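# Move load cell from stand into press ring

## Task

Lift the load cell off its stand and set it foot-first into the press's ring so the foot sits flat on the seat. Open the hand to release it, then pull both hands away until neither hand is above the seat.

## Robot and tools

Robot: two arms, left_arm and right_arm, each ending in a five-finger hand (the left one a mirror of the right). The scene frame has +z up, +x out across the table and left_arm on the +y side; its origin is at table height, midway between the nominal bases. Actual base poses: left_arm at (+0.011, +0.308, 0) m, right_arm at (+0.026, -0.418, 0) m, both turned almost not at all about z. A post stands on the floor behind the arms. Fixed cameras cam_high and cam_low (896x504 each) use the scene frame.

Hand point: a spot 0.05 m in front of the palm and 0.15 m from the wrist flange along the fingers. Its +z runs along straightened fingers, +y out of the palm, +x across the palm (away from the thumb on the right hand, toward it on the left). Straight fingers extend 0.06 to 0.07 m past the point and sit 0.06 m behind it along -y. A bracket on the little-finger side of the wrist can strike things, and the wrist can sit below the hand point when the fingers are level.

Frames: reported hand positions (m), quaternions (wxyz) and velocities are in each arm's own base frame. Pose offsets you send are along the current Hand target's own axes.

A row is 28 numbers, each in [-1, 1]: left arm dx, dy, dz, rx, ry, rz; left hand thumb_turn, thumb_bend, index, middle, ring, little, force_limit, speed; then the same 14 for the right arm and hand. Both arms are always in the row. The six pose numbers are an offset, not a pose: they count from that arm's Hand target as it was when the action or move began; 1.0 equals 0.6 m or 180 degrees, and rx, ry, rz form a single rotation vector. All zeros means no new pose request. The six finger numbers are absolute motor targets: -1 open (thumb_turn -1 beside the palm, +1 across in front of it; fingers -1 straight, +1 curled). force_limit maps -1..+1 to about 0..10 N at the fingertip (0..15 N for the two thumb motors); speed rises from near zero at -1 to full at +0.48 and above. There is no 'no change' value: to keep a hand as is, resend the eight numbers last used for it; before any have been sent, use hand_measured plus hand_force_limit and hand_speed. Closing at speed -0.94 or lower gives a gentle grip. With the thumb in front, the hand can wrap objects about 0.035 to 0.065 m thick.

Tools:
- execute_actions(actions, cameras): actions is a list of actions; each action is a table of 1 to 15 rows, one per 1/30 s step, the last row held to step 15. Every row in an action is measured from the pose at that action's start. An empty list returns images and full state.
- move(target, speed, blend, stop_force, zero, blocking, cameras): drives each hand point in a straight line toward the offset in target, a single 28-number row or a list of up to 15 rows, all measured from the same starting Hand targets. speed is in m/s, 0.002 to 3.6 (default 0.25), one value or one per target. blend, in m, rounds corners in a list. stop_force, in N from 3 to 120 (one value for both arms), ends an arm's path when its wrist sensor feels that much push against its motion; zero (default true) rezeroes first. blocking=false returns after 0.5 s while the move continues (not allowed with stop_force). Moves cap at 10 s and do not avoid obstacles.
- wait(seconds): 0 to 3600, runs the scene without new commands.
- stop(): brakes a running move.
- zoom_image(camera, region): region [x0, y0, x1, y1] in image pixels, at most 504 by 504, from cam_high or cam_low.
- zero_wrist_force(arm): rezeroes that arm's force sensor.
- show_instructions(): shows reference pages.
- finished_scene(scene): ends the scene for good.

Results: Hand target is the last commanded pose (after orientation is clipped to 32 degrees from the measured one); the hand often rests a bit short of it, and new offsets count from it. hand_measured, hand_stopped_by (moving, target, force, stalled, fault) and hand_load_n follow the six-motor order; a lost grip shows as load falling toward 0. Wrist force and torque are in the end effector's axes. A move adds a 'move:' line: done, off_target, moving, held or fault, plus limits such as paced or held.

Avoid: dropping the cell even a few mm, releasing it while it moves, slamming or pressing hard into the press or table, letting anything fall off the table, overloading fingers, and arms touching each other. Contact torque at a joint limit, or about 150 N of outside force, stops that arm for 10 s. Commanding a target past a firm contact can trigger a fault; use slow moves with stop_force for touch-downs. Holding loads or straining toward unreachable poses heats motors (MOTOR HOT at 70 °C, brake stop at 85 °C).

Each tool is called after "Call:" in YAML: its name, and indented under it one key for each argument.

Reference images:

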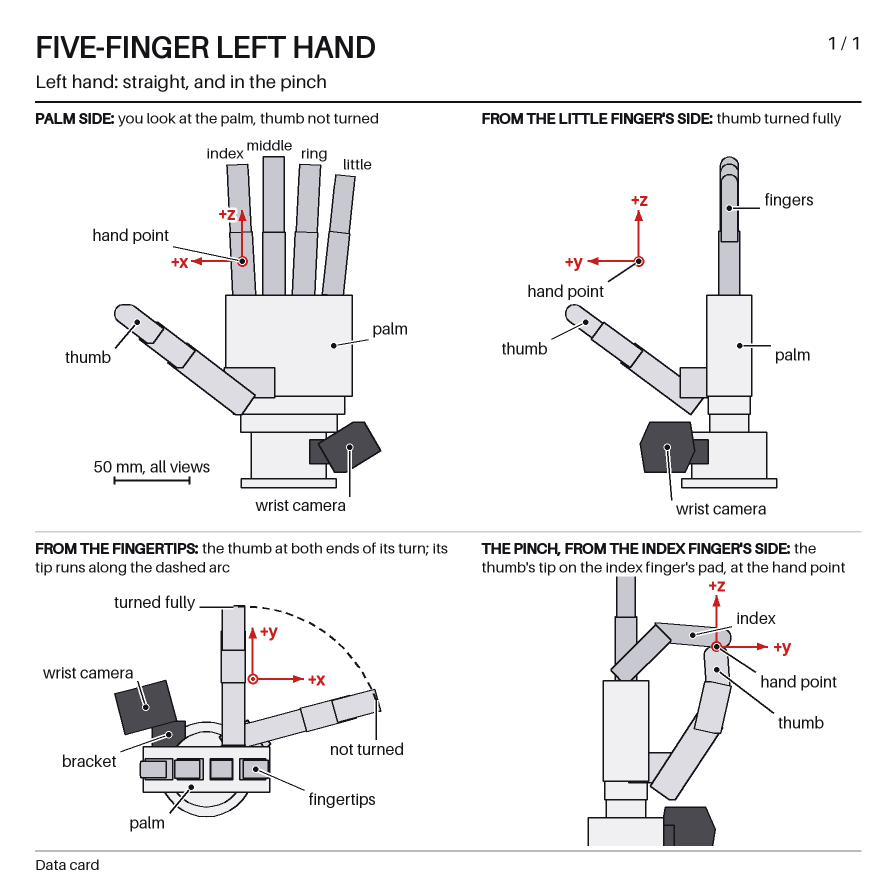

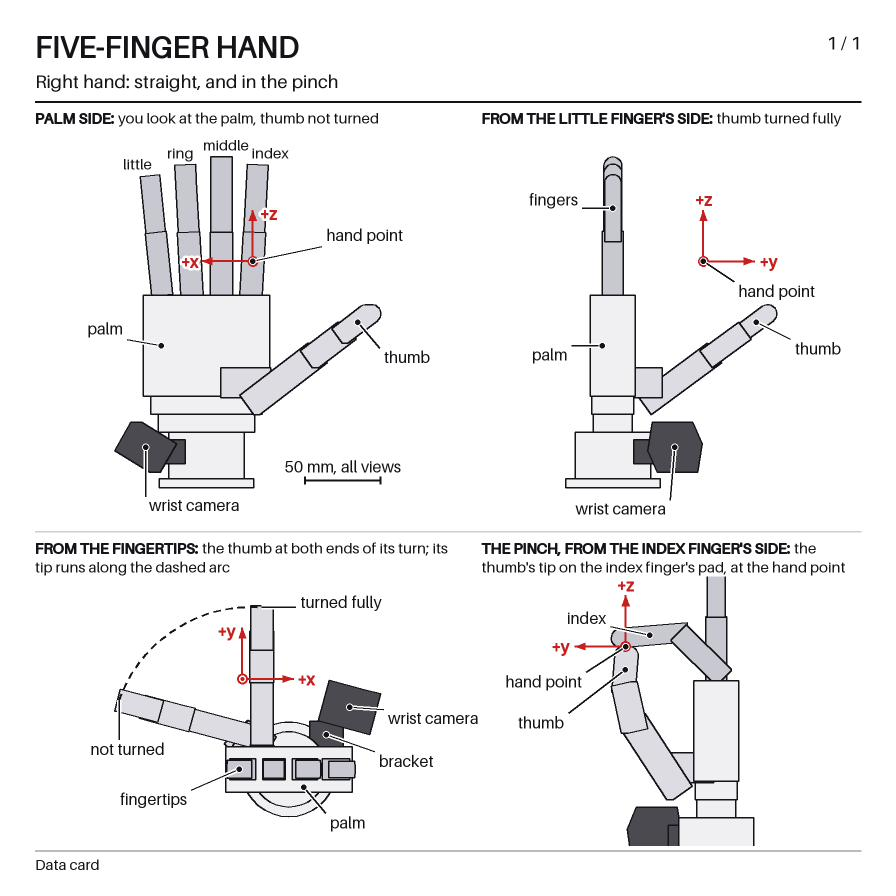

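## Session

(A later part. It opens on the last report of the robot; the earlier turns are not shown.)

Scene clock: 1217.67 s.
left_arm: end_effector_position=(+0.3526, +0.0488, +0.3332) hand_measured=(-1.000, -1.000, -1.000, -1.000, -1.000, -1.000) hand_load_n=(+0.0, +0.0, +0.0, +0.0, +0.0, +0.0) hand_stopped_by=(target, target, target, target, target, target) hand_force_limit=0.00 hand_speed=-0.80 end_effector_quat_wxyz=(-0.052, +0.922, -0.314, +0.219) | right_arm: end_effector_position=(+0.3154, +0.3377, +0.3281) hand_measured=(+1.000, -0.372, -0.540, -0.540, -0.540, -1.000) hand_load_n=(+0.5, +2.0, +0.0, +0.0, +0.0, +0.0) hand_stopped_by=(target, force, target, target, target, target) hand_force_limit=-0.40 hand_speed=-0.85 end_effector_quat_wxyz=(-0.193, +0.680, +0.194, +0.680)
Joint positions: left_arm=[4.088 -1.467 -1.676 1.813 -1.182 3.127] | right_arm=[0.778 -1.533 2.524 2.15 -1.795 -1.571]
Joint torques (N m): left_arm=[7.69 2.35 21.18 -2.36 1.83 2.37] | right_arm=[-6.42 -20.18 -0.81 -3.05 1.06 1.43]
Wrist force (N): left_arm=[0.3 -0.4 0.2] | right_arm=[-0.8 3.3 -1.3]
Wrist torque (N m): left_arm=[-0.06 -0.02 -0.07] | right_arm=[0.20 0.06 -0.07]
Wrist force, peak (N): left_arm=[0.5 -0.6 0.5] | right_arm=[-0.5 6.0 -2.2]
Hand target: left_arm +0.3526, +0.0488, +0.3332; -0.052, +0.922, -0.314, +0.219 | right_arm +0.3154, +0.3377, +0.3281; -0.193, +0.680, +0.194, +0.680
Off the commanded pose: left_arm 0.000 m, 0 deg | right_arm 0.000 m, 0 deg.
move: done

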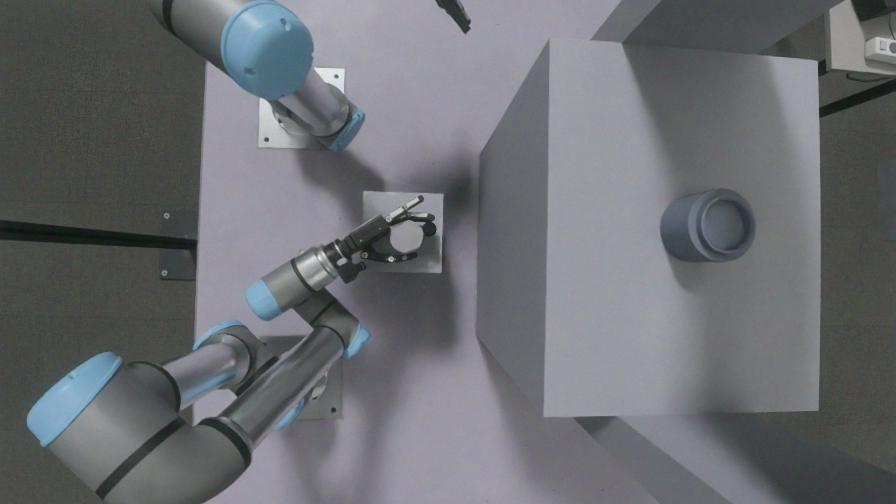

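Call:
move:
  target: [0,0,0,0,0,0,-1,-1,-1,-1,-1,-1,0,-0.8,0,0,0,0,0,0,1,0.25,-0.54,-0.54,-0.54,-1,0.1,-0.94]

Call:
move:
  target: [0,0,0,0,0,0,-1,-1,-1,-1,-1,-1,0,-0.8,0,0,0,0,0,0,1,0.3,-0.54,-0.54,-0.54,-1,0.9,-0.95]
  cameras: ["cam_high"]

Call:
zoom_image:
  camera: "cam_high"
  region: [370, 190, 450, 270]

Scene clock: 1224.23 s.
left_arm: end_effector_position=(+0.3526, +0.0488, +0.3332) hand_measured=(-1.000, -1.000, -1.000, -1.000, -1.000, -1.000) hand_load_n=(+0.0, +0.0, +0.0, -0.5, +0.0, +0.0) hand_stopped_by=(target, target, target, target, target, target) hand_force_limit=0.00 hand_speed=-0.80 end_effector_quat_wxyz=(-0.052, +0.922, -0.314, +0.219) | right_arm: end_effector_position=(+0.3154, +0.3377, +0.3281) hand_measured=(+1.000, -0.344, -0.540, -0.540, -0.540, -1.000) hand_load_n=(+1.0, +8.5, +0.0, +1.0, -0.5, +0.0) hand_stopped_by=(target, force, target, target, target, target) hand_force_limit=0.10 hand_speed=-0.94 end_effector_quat_wxyz=(-0.193, +0.680, +0.194, +0.680)
Joint positions: left_arm=[4.088 -1.467 -1.676 1.813 -1.182 3.127] | right_arm=[0.778 -1.533 2.524 2.15 -1.795 -1.571]
Joint torques (N m): left_arm=[6.55 1 21.2 -2.25 1.83 2.08] | right_arm=[6.76 -12.74 -1.31 0.48 0.62 1.39]
Wrist force (N): left_arm=[0.5 -0.4 0.1] | right_arm=[-0.2 5.1 -1.7]
Wrist torque (N m): left_arm=[-0.05 -0.05 -0.06] | right_arm=[0.33 0.00 -0.06]
Wrist force, peak (N): left_arm=[0.6 -0.8 0.3] | right_arm=[-0.4 6.1 -1.9]
Hand target: left_arm +0.3526, +0.0488, +0.3332; -0.052, +0.922, -0.314, +0.219 | right_arm +0.3154, +0.3377, +0.3281; -0.193, +0.680, +0.194, +0.680
Off the commanded pose: left_arm 0.000 m, 0 deg | right_arm 0.000 m, 0 deg.
move: done

Scene clock: 1224.83 s.
left_arm: end_effector_position=(+0.3526, +0.0488, +0.3332) hand_measured=(-1.000, -1.000, -1.000, -1.000, -1.000, -1.000) hand_load_n=(+0.0, +0.0, +0.0, +0.0, +0.0, +0.0) hand_stopped_by=(target, target, target, target, target, target) hand_force_limit=0.00 hand_speed=-0.80 end_effector_quat_wxyz=(-0.052, +0.922, -0.314, +0.219) | right_arm: end_effector_position=(+0.3154, +0.3377, +0.3281) hand_measured=(+1.000, -0.320, -0.540, -0.540, -0.540, -1.000) hand_load_n=(+0.5, +14.0, +0.0, +2.0, +0.0, +0.0) hand_stopped_by=(target, force, target, target, target, target) hand_force_limit=0.90 hand_speed=-0.95 end_effector_quat_wxyz=(-0.193, +0.680, +0.194, +0.680)
Joint positions: left_arm=[4.088 -1.467 -1.676 1.813 -1.182 3.127] | right_arm=[0.778 -1.533 2.524 2.15 -1.795 -1.571]
Joint torques (N m): left_arm=[6.58 2.56 21.33 -2.37 1.81 2.03] | right_arm=[7.03 -11.79 -1.16 0.57 0.46 1.47]
Wrist force (N): left_arm=[0.2 -0.5 0.3] | right_arm=[0.2 4.3 -1.5]
Wrist torque (N m): left_arm=[-0.08 0.00 -0.08] | right_arm=[0.26 -0.04 -0.11]
Wrist force, peak (N): left_arm=[0.5 -0.4 0.5] | right_arm=[-0.1 5.9 -2.0]
Hand target: left_arm +0.3526, +0.0488, +0.3332; -0.052, +0.922, -0.314, +0.219 | right_arm +0.3154, +0.3377, +0.3281; -0.193, +0.680, +0.194, +0.680
Off the commanded pose: left_arm 0.000 m, 0 deg | right_arm 0.000 m, 0 deg.
move: done

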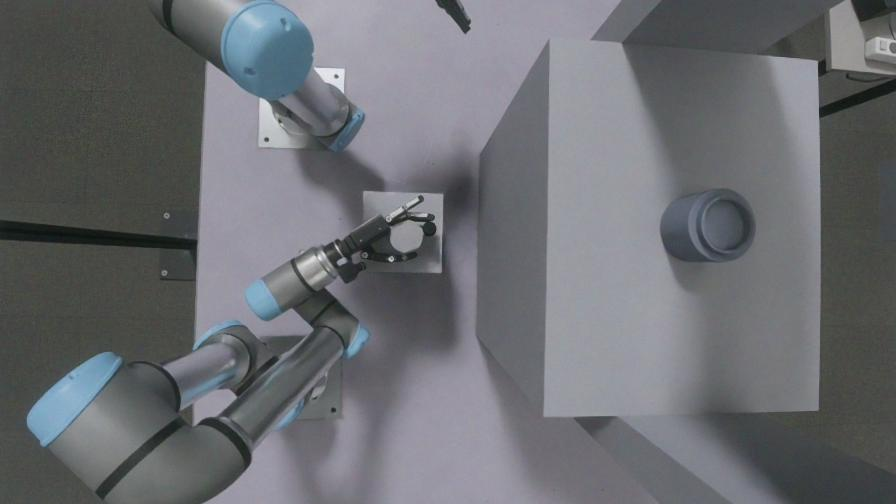

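Scaled by 6.300 from the camera's image (finer frame: 1280x720).

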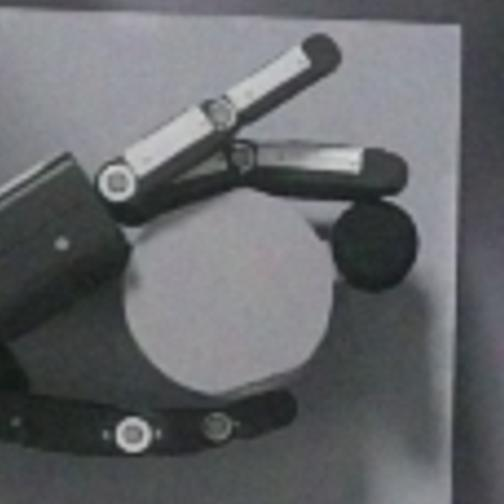

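Call:
move:
  target: [0,0,0,0,0,0,-1,-1,-1,-1,-1,-1,0,-0.8,0.0133,0,0,0,0,0,1,0.3,-0.54,-0.54,-0.54,-1,0.9,-0.95]
  speed: 0.006
  cameras: ["cam_high"]

Call:
zoom_image:
  camera: "cam_high"
  region: [370, 190, 450, 270]

Scene clock: 1229.87 s.
left_arm: end_effector_position=(+0.3526, +0.0488, +0.3332) hand_measured=(-1.000, -1.000, -1.000, -1.000, -1.000, -1.000) hand_load_n=(+0.0, +0.0, +0.0, +0.0, +0.0, +0.0) hand_stopped_by=(target, target, target, target, target, target) hand_force_limit=0.00 hand_speed=-0.80 end_effector_quat_wxyz=(-0.052, +0.922, -0.314, +0.219) | right_arm: end_effector_position=(+0.3154, +0.3377, +0.3360) hand_measured=(+1.000, -0.320, -0.540, -0.540, -0.540, -1.000) hand_load_n=(+7.0, +12.5, +1.0, +2.0, +0.0, -0.5) hand_stopped_by=(target, force, target, target, target, target) hand_force_limit=0.90 hand_speed=-0.95 end_effector_quat_wxyz=(-0.193, +0.680, +0.194, +0.680)
Joint positions: left_arm=[4.088 -1.467 -1.676 1.813 -1.182 3.127] | right_arm=[0.779 -1.559 2.515 2.185 -1.795 -1.571]
Joint torques (N m): left_arm=[8.54 2.03 22.16 -2.38 1.87 2.1] | right_arm=[6.46 -25.9 -30.54 -1.62 -1.05 -0.34]
Wrist force (N): left_arm=[0.3 -0.5 0.4] | right_arm=[-11.0 1.1 -0.6]
Wrist torque (N m): left_arm=[-0.09 -0.01 -0.07] | right_arm=[0.05 0.30 -0.32]
Wrist force, peak (N): left_arm=[0.4 -0.8 0.7] | right_arm=[-11.1 1.4 -0.6]
Hand target: left_arm +0.3526, +0.0488, +0.3332; -0.052, +0.922, -0.314, +0.219 | right_arm +0.3154, +0.3377, +0.3361; -0.193, +0.680, +0.194, +0.680
Off the commanded pose: left_arm 0.000 m, 0 deg | right_arm 0.000 m, 0 deg.
move: done

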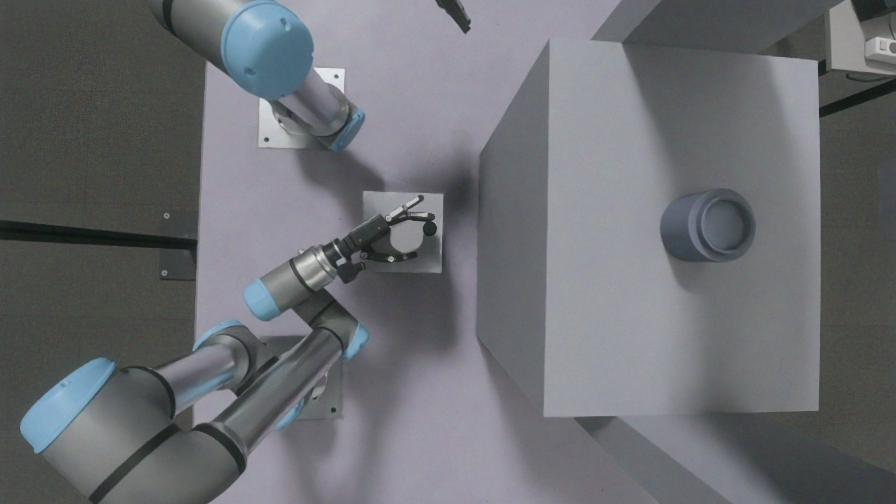

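Scaled by 6.300 from the camera's image (finer frame: 1280x720).

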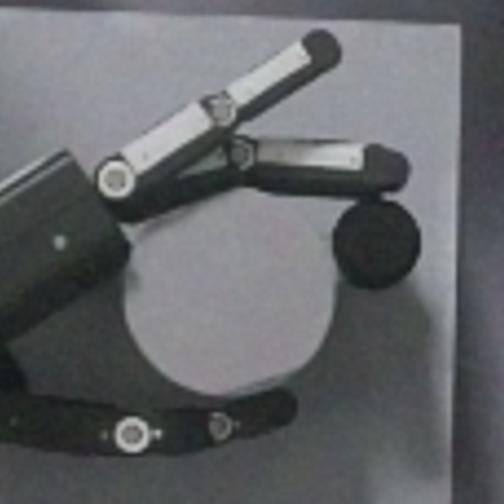

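Call:
move:
  target: [0,0,0,0,0,0,-1,-1,-1,-1,-1,-1,0,-0.8,0.05,0,0,0,0,0,1,0.3,-0.54,-0.54,-0.54,-1,0.9,-0.95]
  speed: 0.01
  cameras: ["cam_high"]

Call:
zoom_image:
  camera: "cam_high"
  region: [370, 190, 450, 270]

Scene clock: 1240.63 s.
left_arm: end_effector_position=(+0.3526, +0.0488, +0.3332) hand_measured=(-1.000, -1.000, -1.000, -1.000, -1.000, -1.000) hand_load_n=(+0.0, +0.0, +0.0, +0.0, -0.5, +0.0) hand_stopped_by=(target, target, target, target, target, target) hand_force_limit=0.00 hand_speed=-0.80 end_effector_quat_wxyz=(-0.052, +0.922, -0.314, +0.219) | right_arm: end_effector_position=(+0.3154, +0.3377, +0.3660) hand_measured=(+1.000, -0.320, -0.540, -0.540, -0.540, -1.000) hand_load_n=(+7.5, +12.5, +1.0, +1.5, +0.0, +0.0) hand_stopped_by=(target, force, target, target, target, target) hand_force_limit=0.90 hand_speed=-0.95 end_effector_quat_wxyz=(-0.193, +0.680, +0.194, +0.680)
Joint positions: left_arm=[4.088 -1.467 -1.676 1.813 -1.182 3.127] | right_arm=[0.779 -1.651 2.479 2.312 -1.795 -1.571]
Joint torques (N m): left_arm=[7.45 2.31 21.72 -2.31 2 2.14] | right_arm=[8.4 -24.78 -33.74 -1.76 -0.89 -1.02]
Wrist force (N): left_arm=[0.0 -0.4 0.3] | right_arm=[-11.0 1.2 -0.7]
Wrist torque (N m): left_arm=[-0.07 0.02 -0.08] | right_arm=[0.07 0.29 -0.31]
Wrist force, peak (N): left_arm=[0.5 -0.7 0.6] | right_arm=[-11.2 1.3 -0.6]
Hand target: left_arm +0.3526, +0.0488, +0.3332; -0.052, +0.922, -0.314, +0.219 | right_arm +0.3154, +0.3377, +0.3661; -0.193, +0.680, +0.194, +0.680
Off the commanded pose: left_arm 0.000 m, 0 deg | right_arm 0.000 m, 0 deg.
move: done

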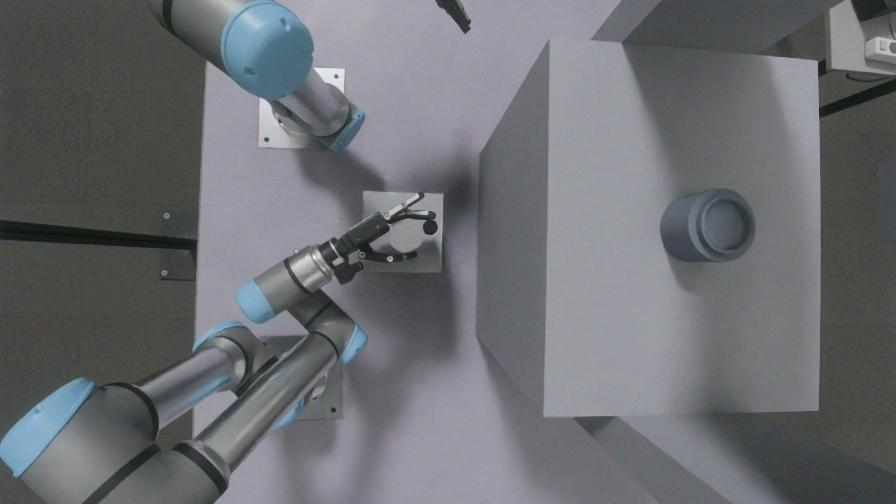

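Scaled by 6.300 from the camera's image (finer frame: 1280x720).

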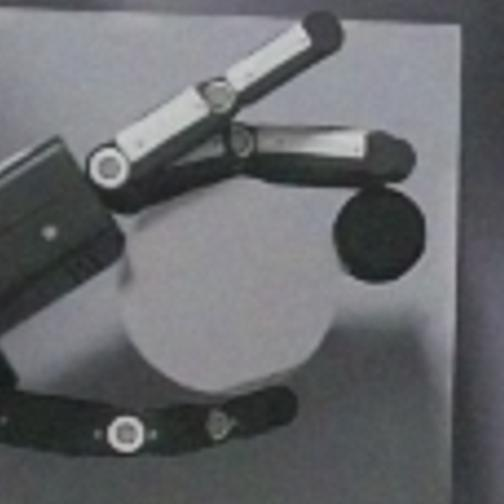

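Call:
move:
  target: [0,0,0,0,0,0,-1,-1,-1,-1,-1,-1,0,-0.8,0,0,0,0,0,0,1,0.35,-0.54,-0.54,-0.54,-1,1.0,-0.95]

Call:
move:
  target:
    - [0,0,0,0,0,0,-1,-1,-1,-1,-1,-1,0,-0.8,0.02,0,0,0,0,0,1,0.35,-0.54,-0.54,-0.54,-1,1.0,-0.95]
    - [0,0,0,0,0,0,-1,-1,-1,-1,-1,-1,0,-0.8,0.12,0,0,0,0,0,1,0.35,-0.54,-0.54,-0.54,-1,1.0,-0.95]
  speed: [0.02,0.04]
  blend: 0.005
  cameras: ["cam_high"]

Scene clock: 1251.27 s.
left_arm: end_effector_position=(+0.3526, +0.0488, +0.3332) hand_measured=(-1.000, -1.000, -1.000, -1.000, -1.000, -1.000) hand_load_n=(+0.0, +0.0, +0.0, +0.0, +0.0, +0.0) hand_stopped_by=(target, target, target, target, target, target) hand_force_limit=0.00 hand_speed=-0.80 end_effector_quat_wxyz=(-0.052, +0.922, -0.314, +0.219) | right_arm: end_effector_position=(+0.3154, +0.3377, +0.3661) hand_measured=(+1.000, -0.314, -0.540, -0.540, -0.540, -1.000) hand_load_n=(+7.5, +14.0, +1.0, +2.0, +0.0, +0.0) hand_stopped_by=(target, force, target, target, target, target) hand_force_limit=1.00 hand_speed=-0.95 end_effector_quat_wxyz=(-0.193, +0.680, +0.194, +0.680)
Joint positions: left_arm=[4.088 -1.467 -1.676 1.813 -1.182 3.127] | right_arm=[0.779 -1.651 2.479 2.313 -1.795 -1.571]
Joint torques (N m): left_arm=[7.48 2.9 19.88 -2.35 1.63 1.71] | right_arm=[-4.24 -23.69 -33.89 -1.68 1.15 1.36]
Wrist force (N): left_arm=[0.3 -0.7 0.3] | right_arm=[-10.8 1.1 -0.6]
Wrist torque (N m): left_arm=[-0.11 -0.01 -0.07] | right_arm=[0.05 0.26 -0.29]
Wrist force, peak (N): left_arm=[0.3 -0.4 0.7] | right_arm=[-11.3 1.2 -0.7]
Hand target: left_arm +0.3526, +0.0488, +0.3332; -0.052, +0.922, -0.314, +0.219 | right_arm +0.3154, +0.3377, +0.3661; -0.193, +0.680, +0.194, +0.680
Off the commanded pose: left_arm 0.000 m, 0 deg | right_arm 0.000 m, 0 deg.
move: done

Scene clock: 1253.83 s.
left_arm: end_effector_position=(+0.3526, +0.0488, +0.3332) hand_measured=(-1.000, -1.000, -1.000, -1.000, -1.000, -1.000) hand_load_n=(+0.0, +0.0, +0.0, +0.0, -0.5, +0.0) hand_stopped_by=(target, target, target, target, target, target) hand_force_limit=0.00 hand_speed=-0.80 end_effector_quat_wxyz=(-0.052, +0.922, -0.314, +0.219) | right_arm: end_effector_position=(+0.3153, +0.3377, +0.4380) hand_measured=(+1.000, -0.314, -0.540, -0.540, -0.540, -1.000) hand_load_n=(+7.5, +14.0, +1.0, +1.5, -0.5, +0.0) hand_stopped_by=(target, force, target, target, target, target) hand_force_limit=1.00 hand_speed=-0.95 end_effector_quat_wxyz=(-0.193, +0.680, +0.194, +0.680)
Joint positions: left_arm=[4.088 -1.467 -1.676 1.813 -1.182 3.127] | right_arm=[0.779 -1.815 2.367 2.589 -1.795 -1.571]
Joint torques (N m): left_arm=[7.79 2.33 22.29 -2.43 1.55 2.08] | right_arm=[-0.35 -19.48 -37.36 -1.75 1.21 1.66]
Wrist force (N): left_arm=[0.2 -0.4 0.4] | right_arm=[-11.0 1.4 -0.7]
Wrist torque (N m): left_arm=[-0.07 0.00 -0.07] | right_arm=[0.10 0.30 -0.30]
Wrist force, peak (N): left_arm=[0.5 -0.5 0.6] | right_arm=[-11.5 1.2 -0.8]
Hand target: left_arm +0.3526, +0.0488, +0.3332; -0.052, +0.922, -0.314, +0.219 | right_arm +0.3153, +0.3377, +0.4381; -0.193, +0.680, +0.194, +0.680
Off the commanded pose: left_arm 0.000 m, 0 deg | right_arm 0.000 m, 0 deg.
move: done

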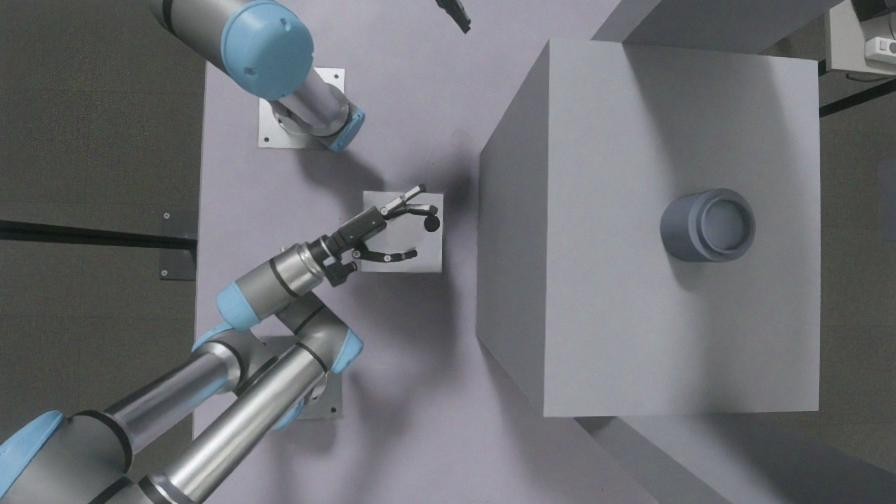

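Call:
move:
  target:
    - [0,0,0,0,0,0,-1,-1,-1,-1,-1,-1,0,-0.8,0.02,0,0,0,0,0,1,0.35,-0.54,-0.54,-0.54,-1,1.0,-0.95]
    - [0,0,0,0,0,0,-1,-1,-1,-1,-1,-1,0,-0.8,0.473,0,0,0,0,0,1,0.35,-0.54,-0.54,-0.54,-1,1.0,-0.95]
  speed: [0.03,0.06]
  blend: 0.005
  cameras: ["cam_high","cam_low"]

Call:
zoom_image:
  camera: "cam_high"
  region: [330, 130, 480, 280]

Call:
zoom_image:
  camera: "cam_low"
  region: [370, 80, 470, 180]

Scene clock: 1268.13 s.
left_arm: end_effector_position=(+0.3526, +0.0488, +0.3332) hand_measured=(-1.000, -1.000, -1.000, -1.000, -1.000, -1.000) hand_load_n=(+0.0, +0.0, +0.0, +0.0, +0.0, +0.0) hand_stopped_by=(target, target, target, target, target, target) hand_force_limit=0.00 hand_speed=-0.80 end_effector_quat_wxyz=(-0.052, +0.922, -0.314, +0.219) | right_arm: end_effector_position=(+0.3152, +0.3378, +0.7218) hand_measured=(+1.000, -0.314, -0.540, -0.540, -0.540, -1.000) hand_load_n=(+7.5, +14.0, +1.0, +2.0, +0.0, +0.0) hand_stopped_by=(target, force, target, target, target, target) hand_force_limit=1.00 hand_speed=-0.95 end_effector_quat_wxyz=(-0.193, +0.680, +0.194, +0.680)
Joint positions: left_arm=[4.088 -1.467 -1.676 1.813 -1.182 3.127] | right_arm=[0.779 -1.931 1.693 3.38 -1.796 -1.571]
Joint torques (N m): left_arm=[8.06 3.42 21.78 -2.31 1.57 2.15] | right_arm=[8.6 -3.09 -39.93 -1.55 -1.44 1.69]
Wrist force (N): left_arm=[0.1 -0.3 0.3] | right_arm=[-10.6 1.3 -0.8]
Wrist torque (N m): left_arm=[-0.05 0.00 -0.09] | right_arm=[0.10 0.25 -0.29]
Wrist force, peak (N): left_arm=[0.2 -0.4 0.9] | right_arm=[-11.3 1.3 -0.7]
Hand target: left_arm +0.3526, +0.0488, +0.3332; -0.052, +0.922, -0.314, +0.219 | right_arm +0.3152, +0.3378, +0.7219; -0.193, +0.680, +0.194, +0.680
Off the commanded pose: left_arm 0.000 m, 0 deg | right_arm 0.000 m, 0 deg.
move: done

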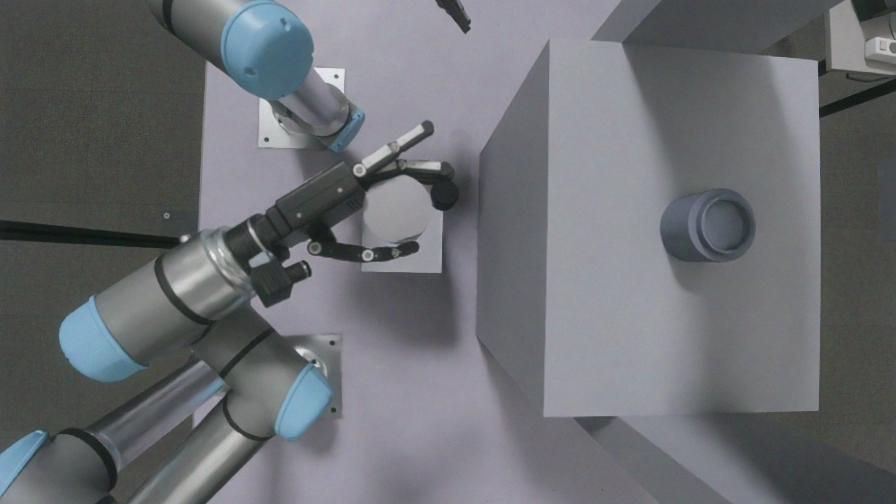

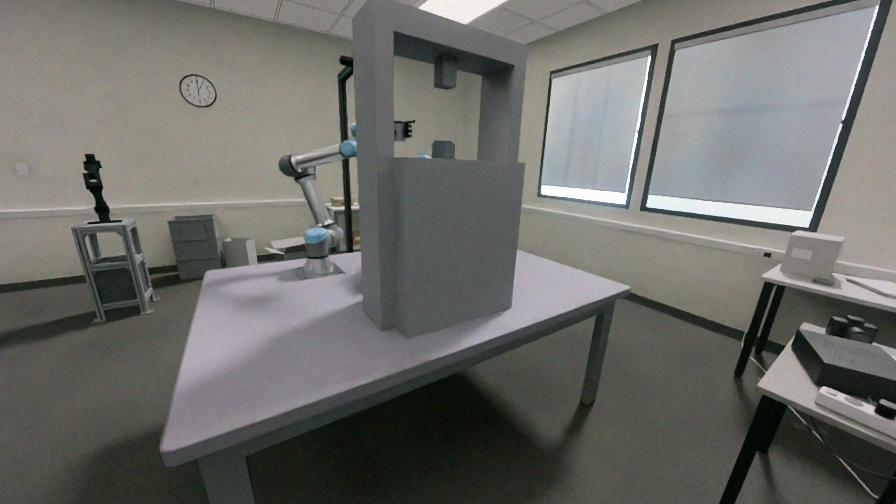

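Scaled by 3.360 from the camera's image (finer frame: 1280x720).

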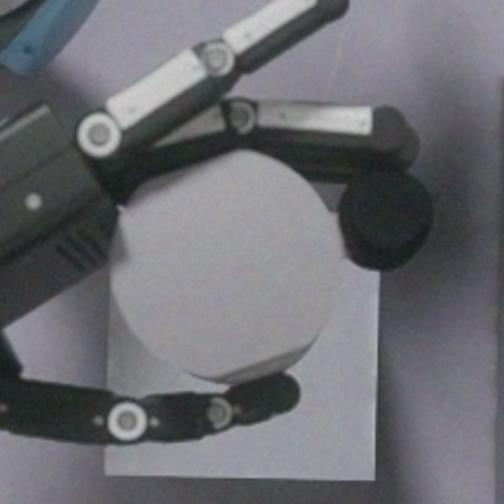

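Scaled by 5.040 from the camera's image (finer frame: 1280x720).

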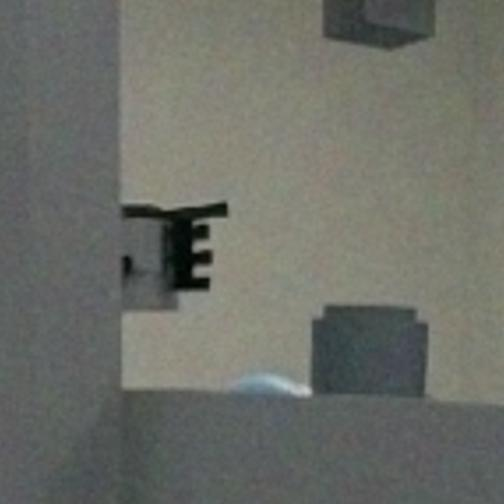

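Call:
move:
  target:
    - [0,0,0,0,0,0,-1,-1,-1,-1,-1,-1,0,-0.8,0.02,0.012,0.016,0,0,0,1,0.35,-0.54,-0.54,-0.54,-1,1.0,-0.95]
    - [0,0,0,0,0,0,-1,-1,-1,-1,-1,-1,0,-0.8,0.03,0.112,0.166,0,0,0,1,0.35,-0.54,-0.54,-0.54,-1,1.0,-0.95]
  speed: [0.03,0.06]
  blend: 0.005
  cameras: ["cam_high","cam_low"]

Call:
zoom_image:
  camera: "cam_low"
  region: [385, 110, 435, 160]

Call:
zoom_image:
  camera: "cam_high"
  region: [370, 130, 560, 320]

Scene clock: 1319.50 s.
left_arm: end_effector_position=(+0.3526, +0.0488, +0.3332) hand_measured=(-1.000, -1.000, -1.000, -1.000, -1.000, -1.000) hand_load_n=(+0.0, +0.0, +0.5, +0.0, +0.0, +0.0) hand_stopped_by=(target, target, target, target, target, target) hand_force_limit=0.00 hand_speed=-0.80 end_effector_quat_wxyz=(-0.052, +0.922, -0.314, +0.219) | right_arm: end_effector_position=(+0.4351, +0.3331, +0.7399) hand_measured=(+1.000, -0.314, -0.540, -0.540, -0.540, -1.000) hand_load_n=(+7.0, +14.5, +1.0, +2.0, +0.0, +0.0) hand_stopped_by=(target, force, target, target, target, target) hand_force_limit=1.00 hand_speed=-0.95 end_effector_quat_wxyz=(-0.193, +0.680, +0.194, +0.680)
Joint positions: left_arm=[4.088 -1.467 -1.676 1.813 -1.182 3.127] | right_arm=[0.489 -1.793 1.552 3.383 -1.506 -1.571]
Joint torques (N m): left_arm=[7.78 3.24 22.01 -2.01 1.75 1.81] | right_arm=[-7.01 -10.28 -39.1 -6.39 1.39 1.8]
Wrist force (N): left_arm=[0.3 -0.2 0.4] | right_arm=[-10.9 1.3 -0.8]
Wrist torque (N m): left_arm=[-0.04 -0.01 -0.08] | right_arm=[0.09 0.30 -0.31]
Wrist force, peak (N): left_arm=[0.4 -0.6 0.7] | right_arm=[-11.4 1.2 -0.9]
Hand target: left_arm +0.3526, +0.0488, +0.3332; -0.052, +0.922, -0.314, +0.219 | right_arm +0.4352, +0.3331, +0.7399; -0.193, +0.680, +0.194, +0.680
Off the commanded pose: left_arm 0.000 m, 0 deg | right_arm 0.000 m, 0 deg.
move: done

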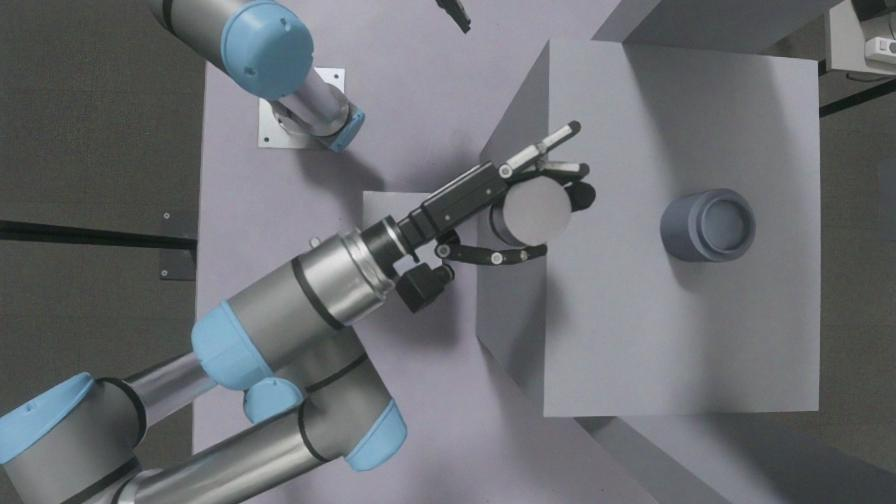

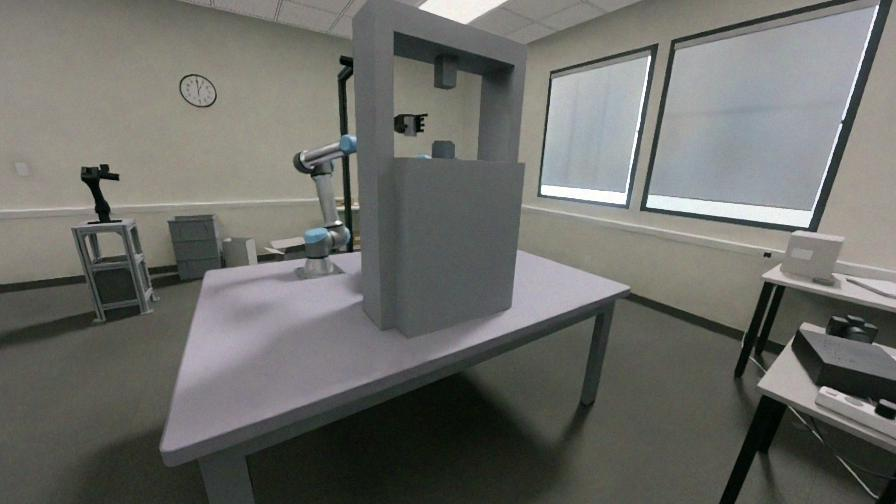

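Scaled by 10.080 from the camera's image (finer frame: 1280x720).

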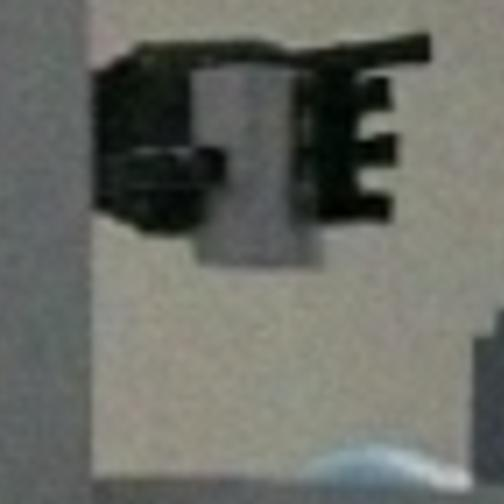

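Scaled by 2.653 from the camera's image (finer frame: 1280x720).

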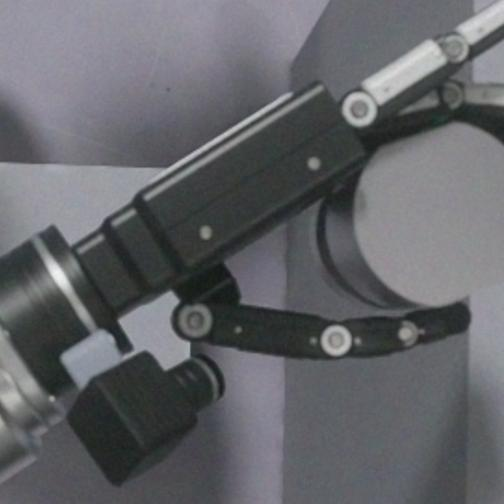

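Call:
zoom_image:
  camera: "cam_high"
  region: [480, 165, 560, 255]

Call:
zoom_image:
  camera: "cam_low"
  region: [395, 112, 425, 142]

Scaled by 5.600 from the camera's image (finer frame: 1280x720).

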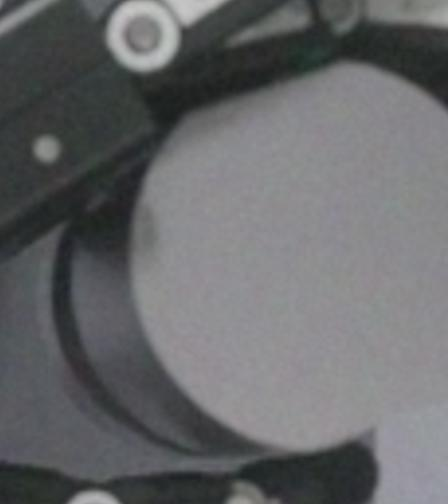

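Scaled by 16.800 from the camera's image (finer frame: 1280x720).

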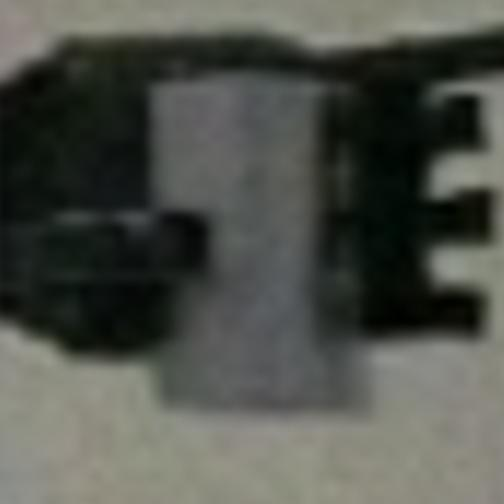

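Call:
move:
  target:
    - [0,0,0,0,0,0,-1,-1,-1,-1,-1,-1,0,-0.8,0.01,0.012,0.016,0,0,0,1,0.35,-0.54,-0.54,-0.54,-1,1.0,-0.95]
    - [0,0,0,0,0,0,-1,-1,-1,-1,-1,-1,0,-0.8,0.03,0.112,0.166,0,0,0,1,0.35,-0.54,-0.54,-0.54,-1,1.0,-0.95]
  speed: [0.03,0.06]
  blend: 0.005
  cameras: ["cam_high","cam_low"]

Call:
zoom_image:
  camera: "cam_low"
  region: [405, 100, 445, 140]

Call:
zoom_image:
  camera: "cam_high"
  region: [560, 130, 740, 310]

Scene clock: 1365.80 s.
left_arm: end_effector_position=(+0.3526, +0.0488, +0.3332) hand_measured=(-1.000, -1.000, -1.000, -1.000, -1.000, -1.000) hand_load_n=(+0.0, -0.5, +0.0, +0.0, +0.0, +0.0) hand_stopped_by=(target, target, target, target, target, target) hand_force_limit=0.00 hand_speed=-0.80 end_effector_quat_wxyz=(-0.052, +0.922, -0.314, +0.219) | right_arm: end_effector_position=(+0.5552, +0.3284, +0.7580) hand_measured=(+1.000, -0.314, -0.540, -0.540, -0.540, -1.000) hand_load_n=(+7.5, +14.5, +1.0, +2.0, +0.0, +0.0) hand_stopped_by=(target, force, target, target, target, target) hand_force_limit=1.00 hand_speed=-0.95 end_effector_quat_wxyz=(-0.193, +0.680, +0.194, +0.680)
Joint positions: left_arm=[4.088 -1.467 -1.676 1.813 -1.182 3.127] | right_arm=[0.331 -1.581 1.319 3.403 -1.348 -1.571]
Joint torques (N m): left_arm=[7.93 2.24 21.49 -2.21 1.61 1.91] | right_arm=[-7.96 -19.39 -40.57 -1.94 1.26 1.65]
Wrist force (N): left_arm=[0.3 -0.4 0.4] | right_arm=[-11.0 1.2 -0.9]
Wrist torque (N m): left_arm=[-0.08 -0.01 -0.08] | right_arm=[0.08 0.32 -0.32]
Wrist force, peak (N): left_arm=[0.7 -0.6 0.5] | right_arm=[-11.2 1.2 -1.0]
Hand target: left_arm +0.3526, +0.0488, +0.3332; -0.052, +0.922, -0.314, +0.219 | right_arm +0.5553, +0.3284, +0.7580; -0.193, +0.680, +0.194, +0.680
Off the commanded pose: left_arm 0.000 m, 0 deg | right_arm 0.000 m, 0 deg.
move: done

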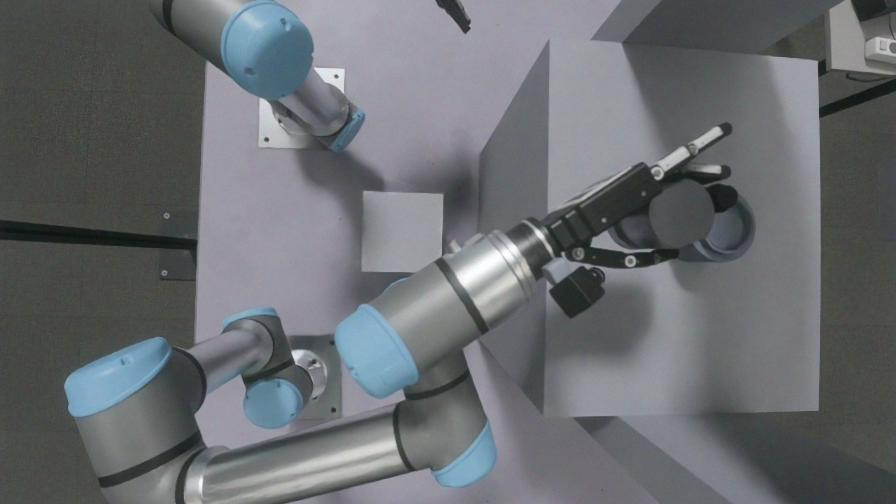

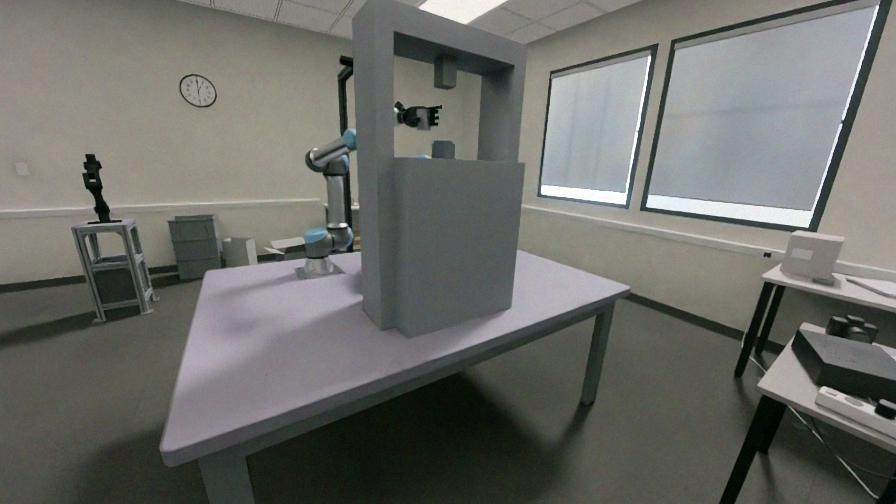

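Scaled by 12.600 from the camera's image (finer frame: 1280x720).

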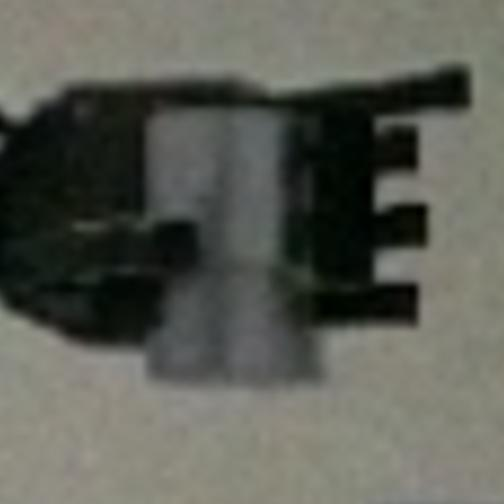

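Scaled by 2.800 from the camera's image (finer frame: 1280x720).

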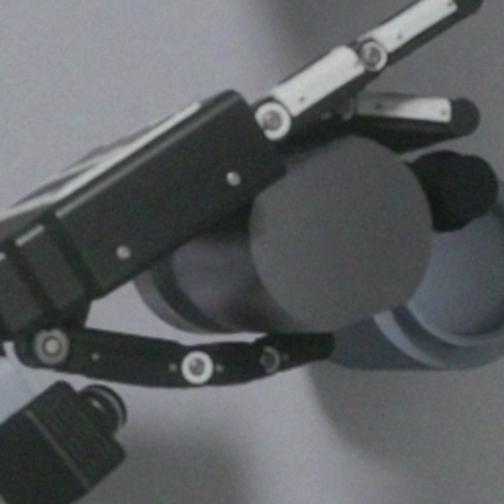

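Call:
zoom_image:
  camera: "cam_high"
  region: [600, 180, 680, 260]

Call:
zoom_image:
  camera: "cam_high"
  region: [670, 180, 770, 270]

Scaled by 6.300 from the camera's image (finer frame: 1280x720).

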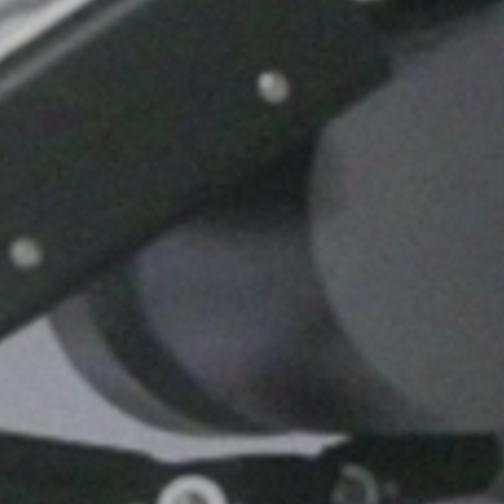

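Scaled by 5.040 from the camera's image (finer frame: 1280x720).

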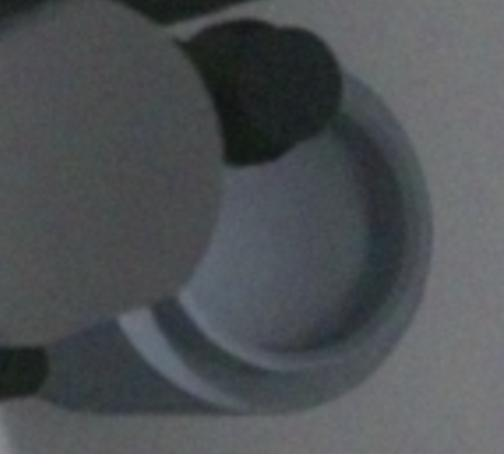

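Call:
move:
  target:
    - [0,0,0,0,0,0,-1,-1,-1,-1,-1,-1,0,-0.8,0,-0.02,-0.028,0,0,0,1,0.35,-0.54,-0.54,-0.54,-1,1.0,-0.95]
    - [0,0,0,0,0,0,-1,-1,-1,-1,-1,-1,0,-0.8,0,-0.238,-0.3375,0,0,0,1,0.35,-0.54,-0.54,-0.54,-1,1.0,-0.95]
  speed: [0.03,0.07]
  blend: 0.005

Call:
move:
  target:
    - [0,0,0,0,0,0,-1,-1,-1,-1,-1,-1,0,-0.8,-0.58,0,0,0,0,0,1,0.35,-0.54,-0.54,-0.54,-1,1.0,-0.95]
    - [0,0,0,0,0,0,-1,-1,-1,-1,-1,-1,0,-0.8,-0.69,0,0,0,0,0,1,0.35,-0.54,-0.54,-0.54,-1,1.0,-0.95]
  speed: [0.07,0.04]
  blend: 0.01
  cameras: ["cam_high"]

Call:
zoom_image:
  camera: "cam_high"
  region: [370, 190, 450, 270]

Scene clock: 1433.93 s.
left_arm: end_effector_position=(+0.3526, +0.0488, +0.3332) hand_measured=(-1.000, -1.000, -1.000, -1.000, -1.000, -1.000) hand_load_n=(+0.0, +0.0, +0.0, +0.0, +0.0, +0.0) hand_stopped_by=(target, target, target, target, target, target) hand_force_limit=0.00 hand_speed=-0.80 end_effector_quat_wxyz=(-0.052, +0.922, -0.314, +0.219) | right_arm: end_effector_position=(+0.3080, +0.3432, +0.7578) hand_measured=(+1.000, -0.314, -0.540, -0.540, -0.540, -1.000) hand_load_n=(+7.5, +14.5, +1.0, +2.0, +0.0, +0.0) hand_stopped_by=(target, force, target, target, target, target) hand_force_limit=1.00 hand_speed=-0.95 end_effector_quat_wxyz=(-0.193, +0.680, +0.194, +0.680)
Joint positions: left_arm=[4.088 -1.467 -1.676 1.813 -1.182 3.127] | right_arm=[0.818 -1.899 1.577 3.463 -1.834 -1.571]
Joint torques (N m): left_arm=[7.01 2.5 21.82 -2.06 1.59 1.86] | right_arm=[8.64 -18.3 -13.62 -2.52 -1.53 -2.12]
Wrist force (N): left_arm=[0.4 -0.4 0.5] | right_arm=[-10.8 1.8 -1.1]
Wrist torque (N m): left_arm=[-0.09 -0.03 -0.07] | right_arm=[0.19 0.26 -0.30]
Wrist force, peak (N): left_arm=[0.6 -0.6 0.4] | right_arm=[-11.1 1.5 -1.2]
Hand target: left_arm +0.3526, +0.0488, +0.3332; -0.052, +0.922, -0.314, +0.219 | right_arm +0.3080, +0.3432, +0.7578; -0.193, +0.680, +0.194, +0.680
Off the commanded pose: left_arm 0.000 m, 0 deg | right_arm 0.000 m, 0 deg.
move: done

Scene clock: 1441.07 s.
left_arm: end_effector_position=(+0.3526, +0.0488, +0.3332) hand_measured=(-1.000, -1.000, -1.000, -1.000, -1.000, -1.000) hand_load_n=(+0.0, +0.0, +0.0, +0.0, -0.5, +0.0) hand_stopped_by=(target, target, target, target, target, target) hand_force_limit=0.00 hand_speed=-0.80 end_effector_quat_wxyz=(-0.052, +0.922, -0.314, +0.219) | right_arm: end_effector_position=(+0.3081, +0.3431, +0.3439) hand_measured=(+1.000, -0.314, -0.540, -0.540, -0.540, -1.000) hand_load_n=(+7.5, +14.0, +1.0, +2.0, +0.0, +0.0) hand_stopped_by=(target, force, target, target, target, target) hand_force_limit=1.00 hand_speed=-0.95 end_effector_quat_wxyz=(-0.193, +0.680, +0.194, +0.680)
Joint positions: left_arm=[4.088 -1.467 -1.676 1.813 -1.182 3.127] | right_arm=[0.817 -1.575 2.497 2.219 -1.833 -1.571]
Joint torques (N m): left_arm=[9.11 2.19 21.3 -2.1 1.73 1.75] | right_arm=[7.14 -11.24 -6.02 -5.91 -1.41 -2.26]
Wrist force (N): left_arm=[0.3 -0.2 0.4] | right_arm=[-10.7 1.3 -0.9]
Wrist torque (N m): left_arm=[-0.05 -0.02 -0.07] | right_arm=[0.10 0.25 -0.31]
Wrist force, peak (N): left_arm=[0.4 -0.7 0.7] | right_arm=[-11.5 1.4 -0.7]
Hand target: left_arm +0.3526, +0.0488, +0.3332; -0.052, +0.922, -0.314, +0.219 | right_arm +0.3081, +0.3431, +0.3438; -0.193, +0.680, +0.194, +0.680
Off the commanded pose: left_arm 0.000 m, 0 deg | right_arm 0.000 m, 0 deg.
move: done

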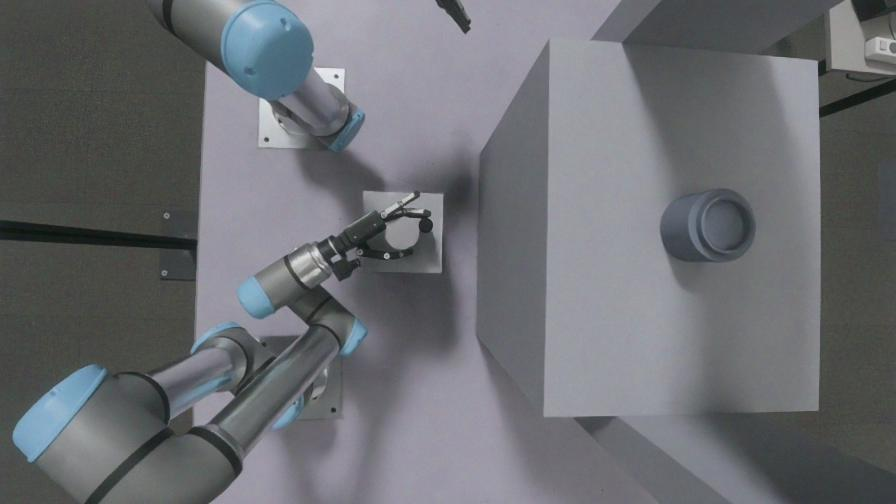

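Scaled by 6.300 from the camera's image (finer frame: 1280x720).

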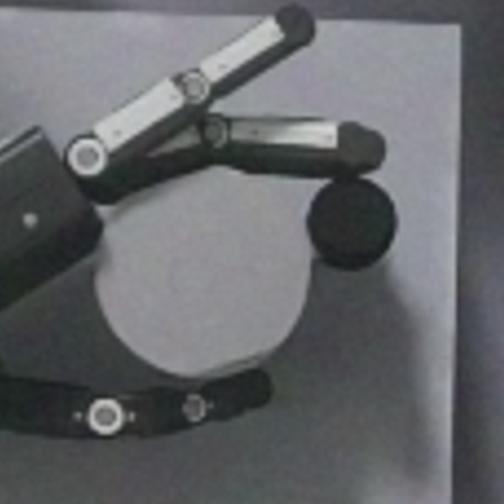

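Call:
move:
  target: [0,0,0,0,0,0,-1,-1,-1,-1,-1,-1,0,-0.8,-0.0333,0,0,0,0,0,1,0.35,-0.54,-0.54,-0.54,-1,1.0,-0.95]
  speed: 0.004
  stop_force: 5

Scene clock: 1451.70 s.
left_arm: end_effector_position=(+0.3526, +0.0488, +0.3332) hand_measured=(-1.000, -1.000, -1.000, -1.000, -1.000, -1.000) hand_load_n=(+0.0, +0.0, +0.0, +0.0, +0.0, +0.0) hand_stopped_by=(target, target, target, target, target, target) hand_force_limit=0.00 hand_speed=-0.80 end_effector_quat_wxyz=(-0.052, +0.922, -0.314, +0.219) | right_arm: end_effector_position=(+0.3081, +0.3431, +0.3288) hand_measured=(+1.000, -0.314, -0.540, -0.540, -0.540, -1.000) hand_load_n=(+4.0, +15.0, +0.5, +2.0, +0.0, +0.0) hand_stopped_by=(target, force, target, target, target, target) hand_force_limit=1.00 hand_speed=-0.95 end_effector_quat_wxyz=(-0.193, +0.680, +0.194, +0.680)
Joint positions: left_arm=[4.088 -1.467 -1.676 1.813 -1.182 3.127] | right_arm=[0.817 -1.526 2.513 2.154 -1.833 -1.571]
Joint torques (N m): left_arm=[7.38 4.56 21.88 -1.99 1.51 1.73] | right_arm=[-7.09 -25.01 -29.78 -1.1 0.77 0.36]
Wrist force (N): left_arm=[0.3 -0.3 0.5] | right_arm=[-7.9 2.9 -1.0]
Wrist torque (N m): left_arm=[-0.06 -0.01 -0.08] | right_arm=[0.24 0.21 -0.35]
Wrist force, peak (N): left_arm=[0.6 -0.5 0.6] | right_arm=[-11.1 1.1 -0.8]
Hand target: left_arm +0.3526, +0.0488, +0.3332; -0.052, +0.922, -0.314, +0.219 | right_arm +0.3081, +0.3431, +0.3288; -0.193, +0.680, +0.194, +0.680 (not the last commanded pose)
Off the commanded pose: left_arm 0.000 m, 0 deg | right_arm 0.005 m, 0 deg.
move: contact (right_arm)


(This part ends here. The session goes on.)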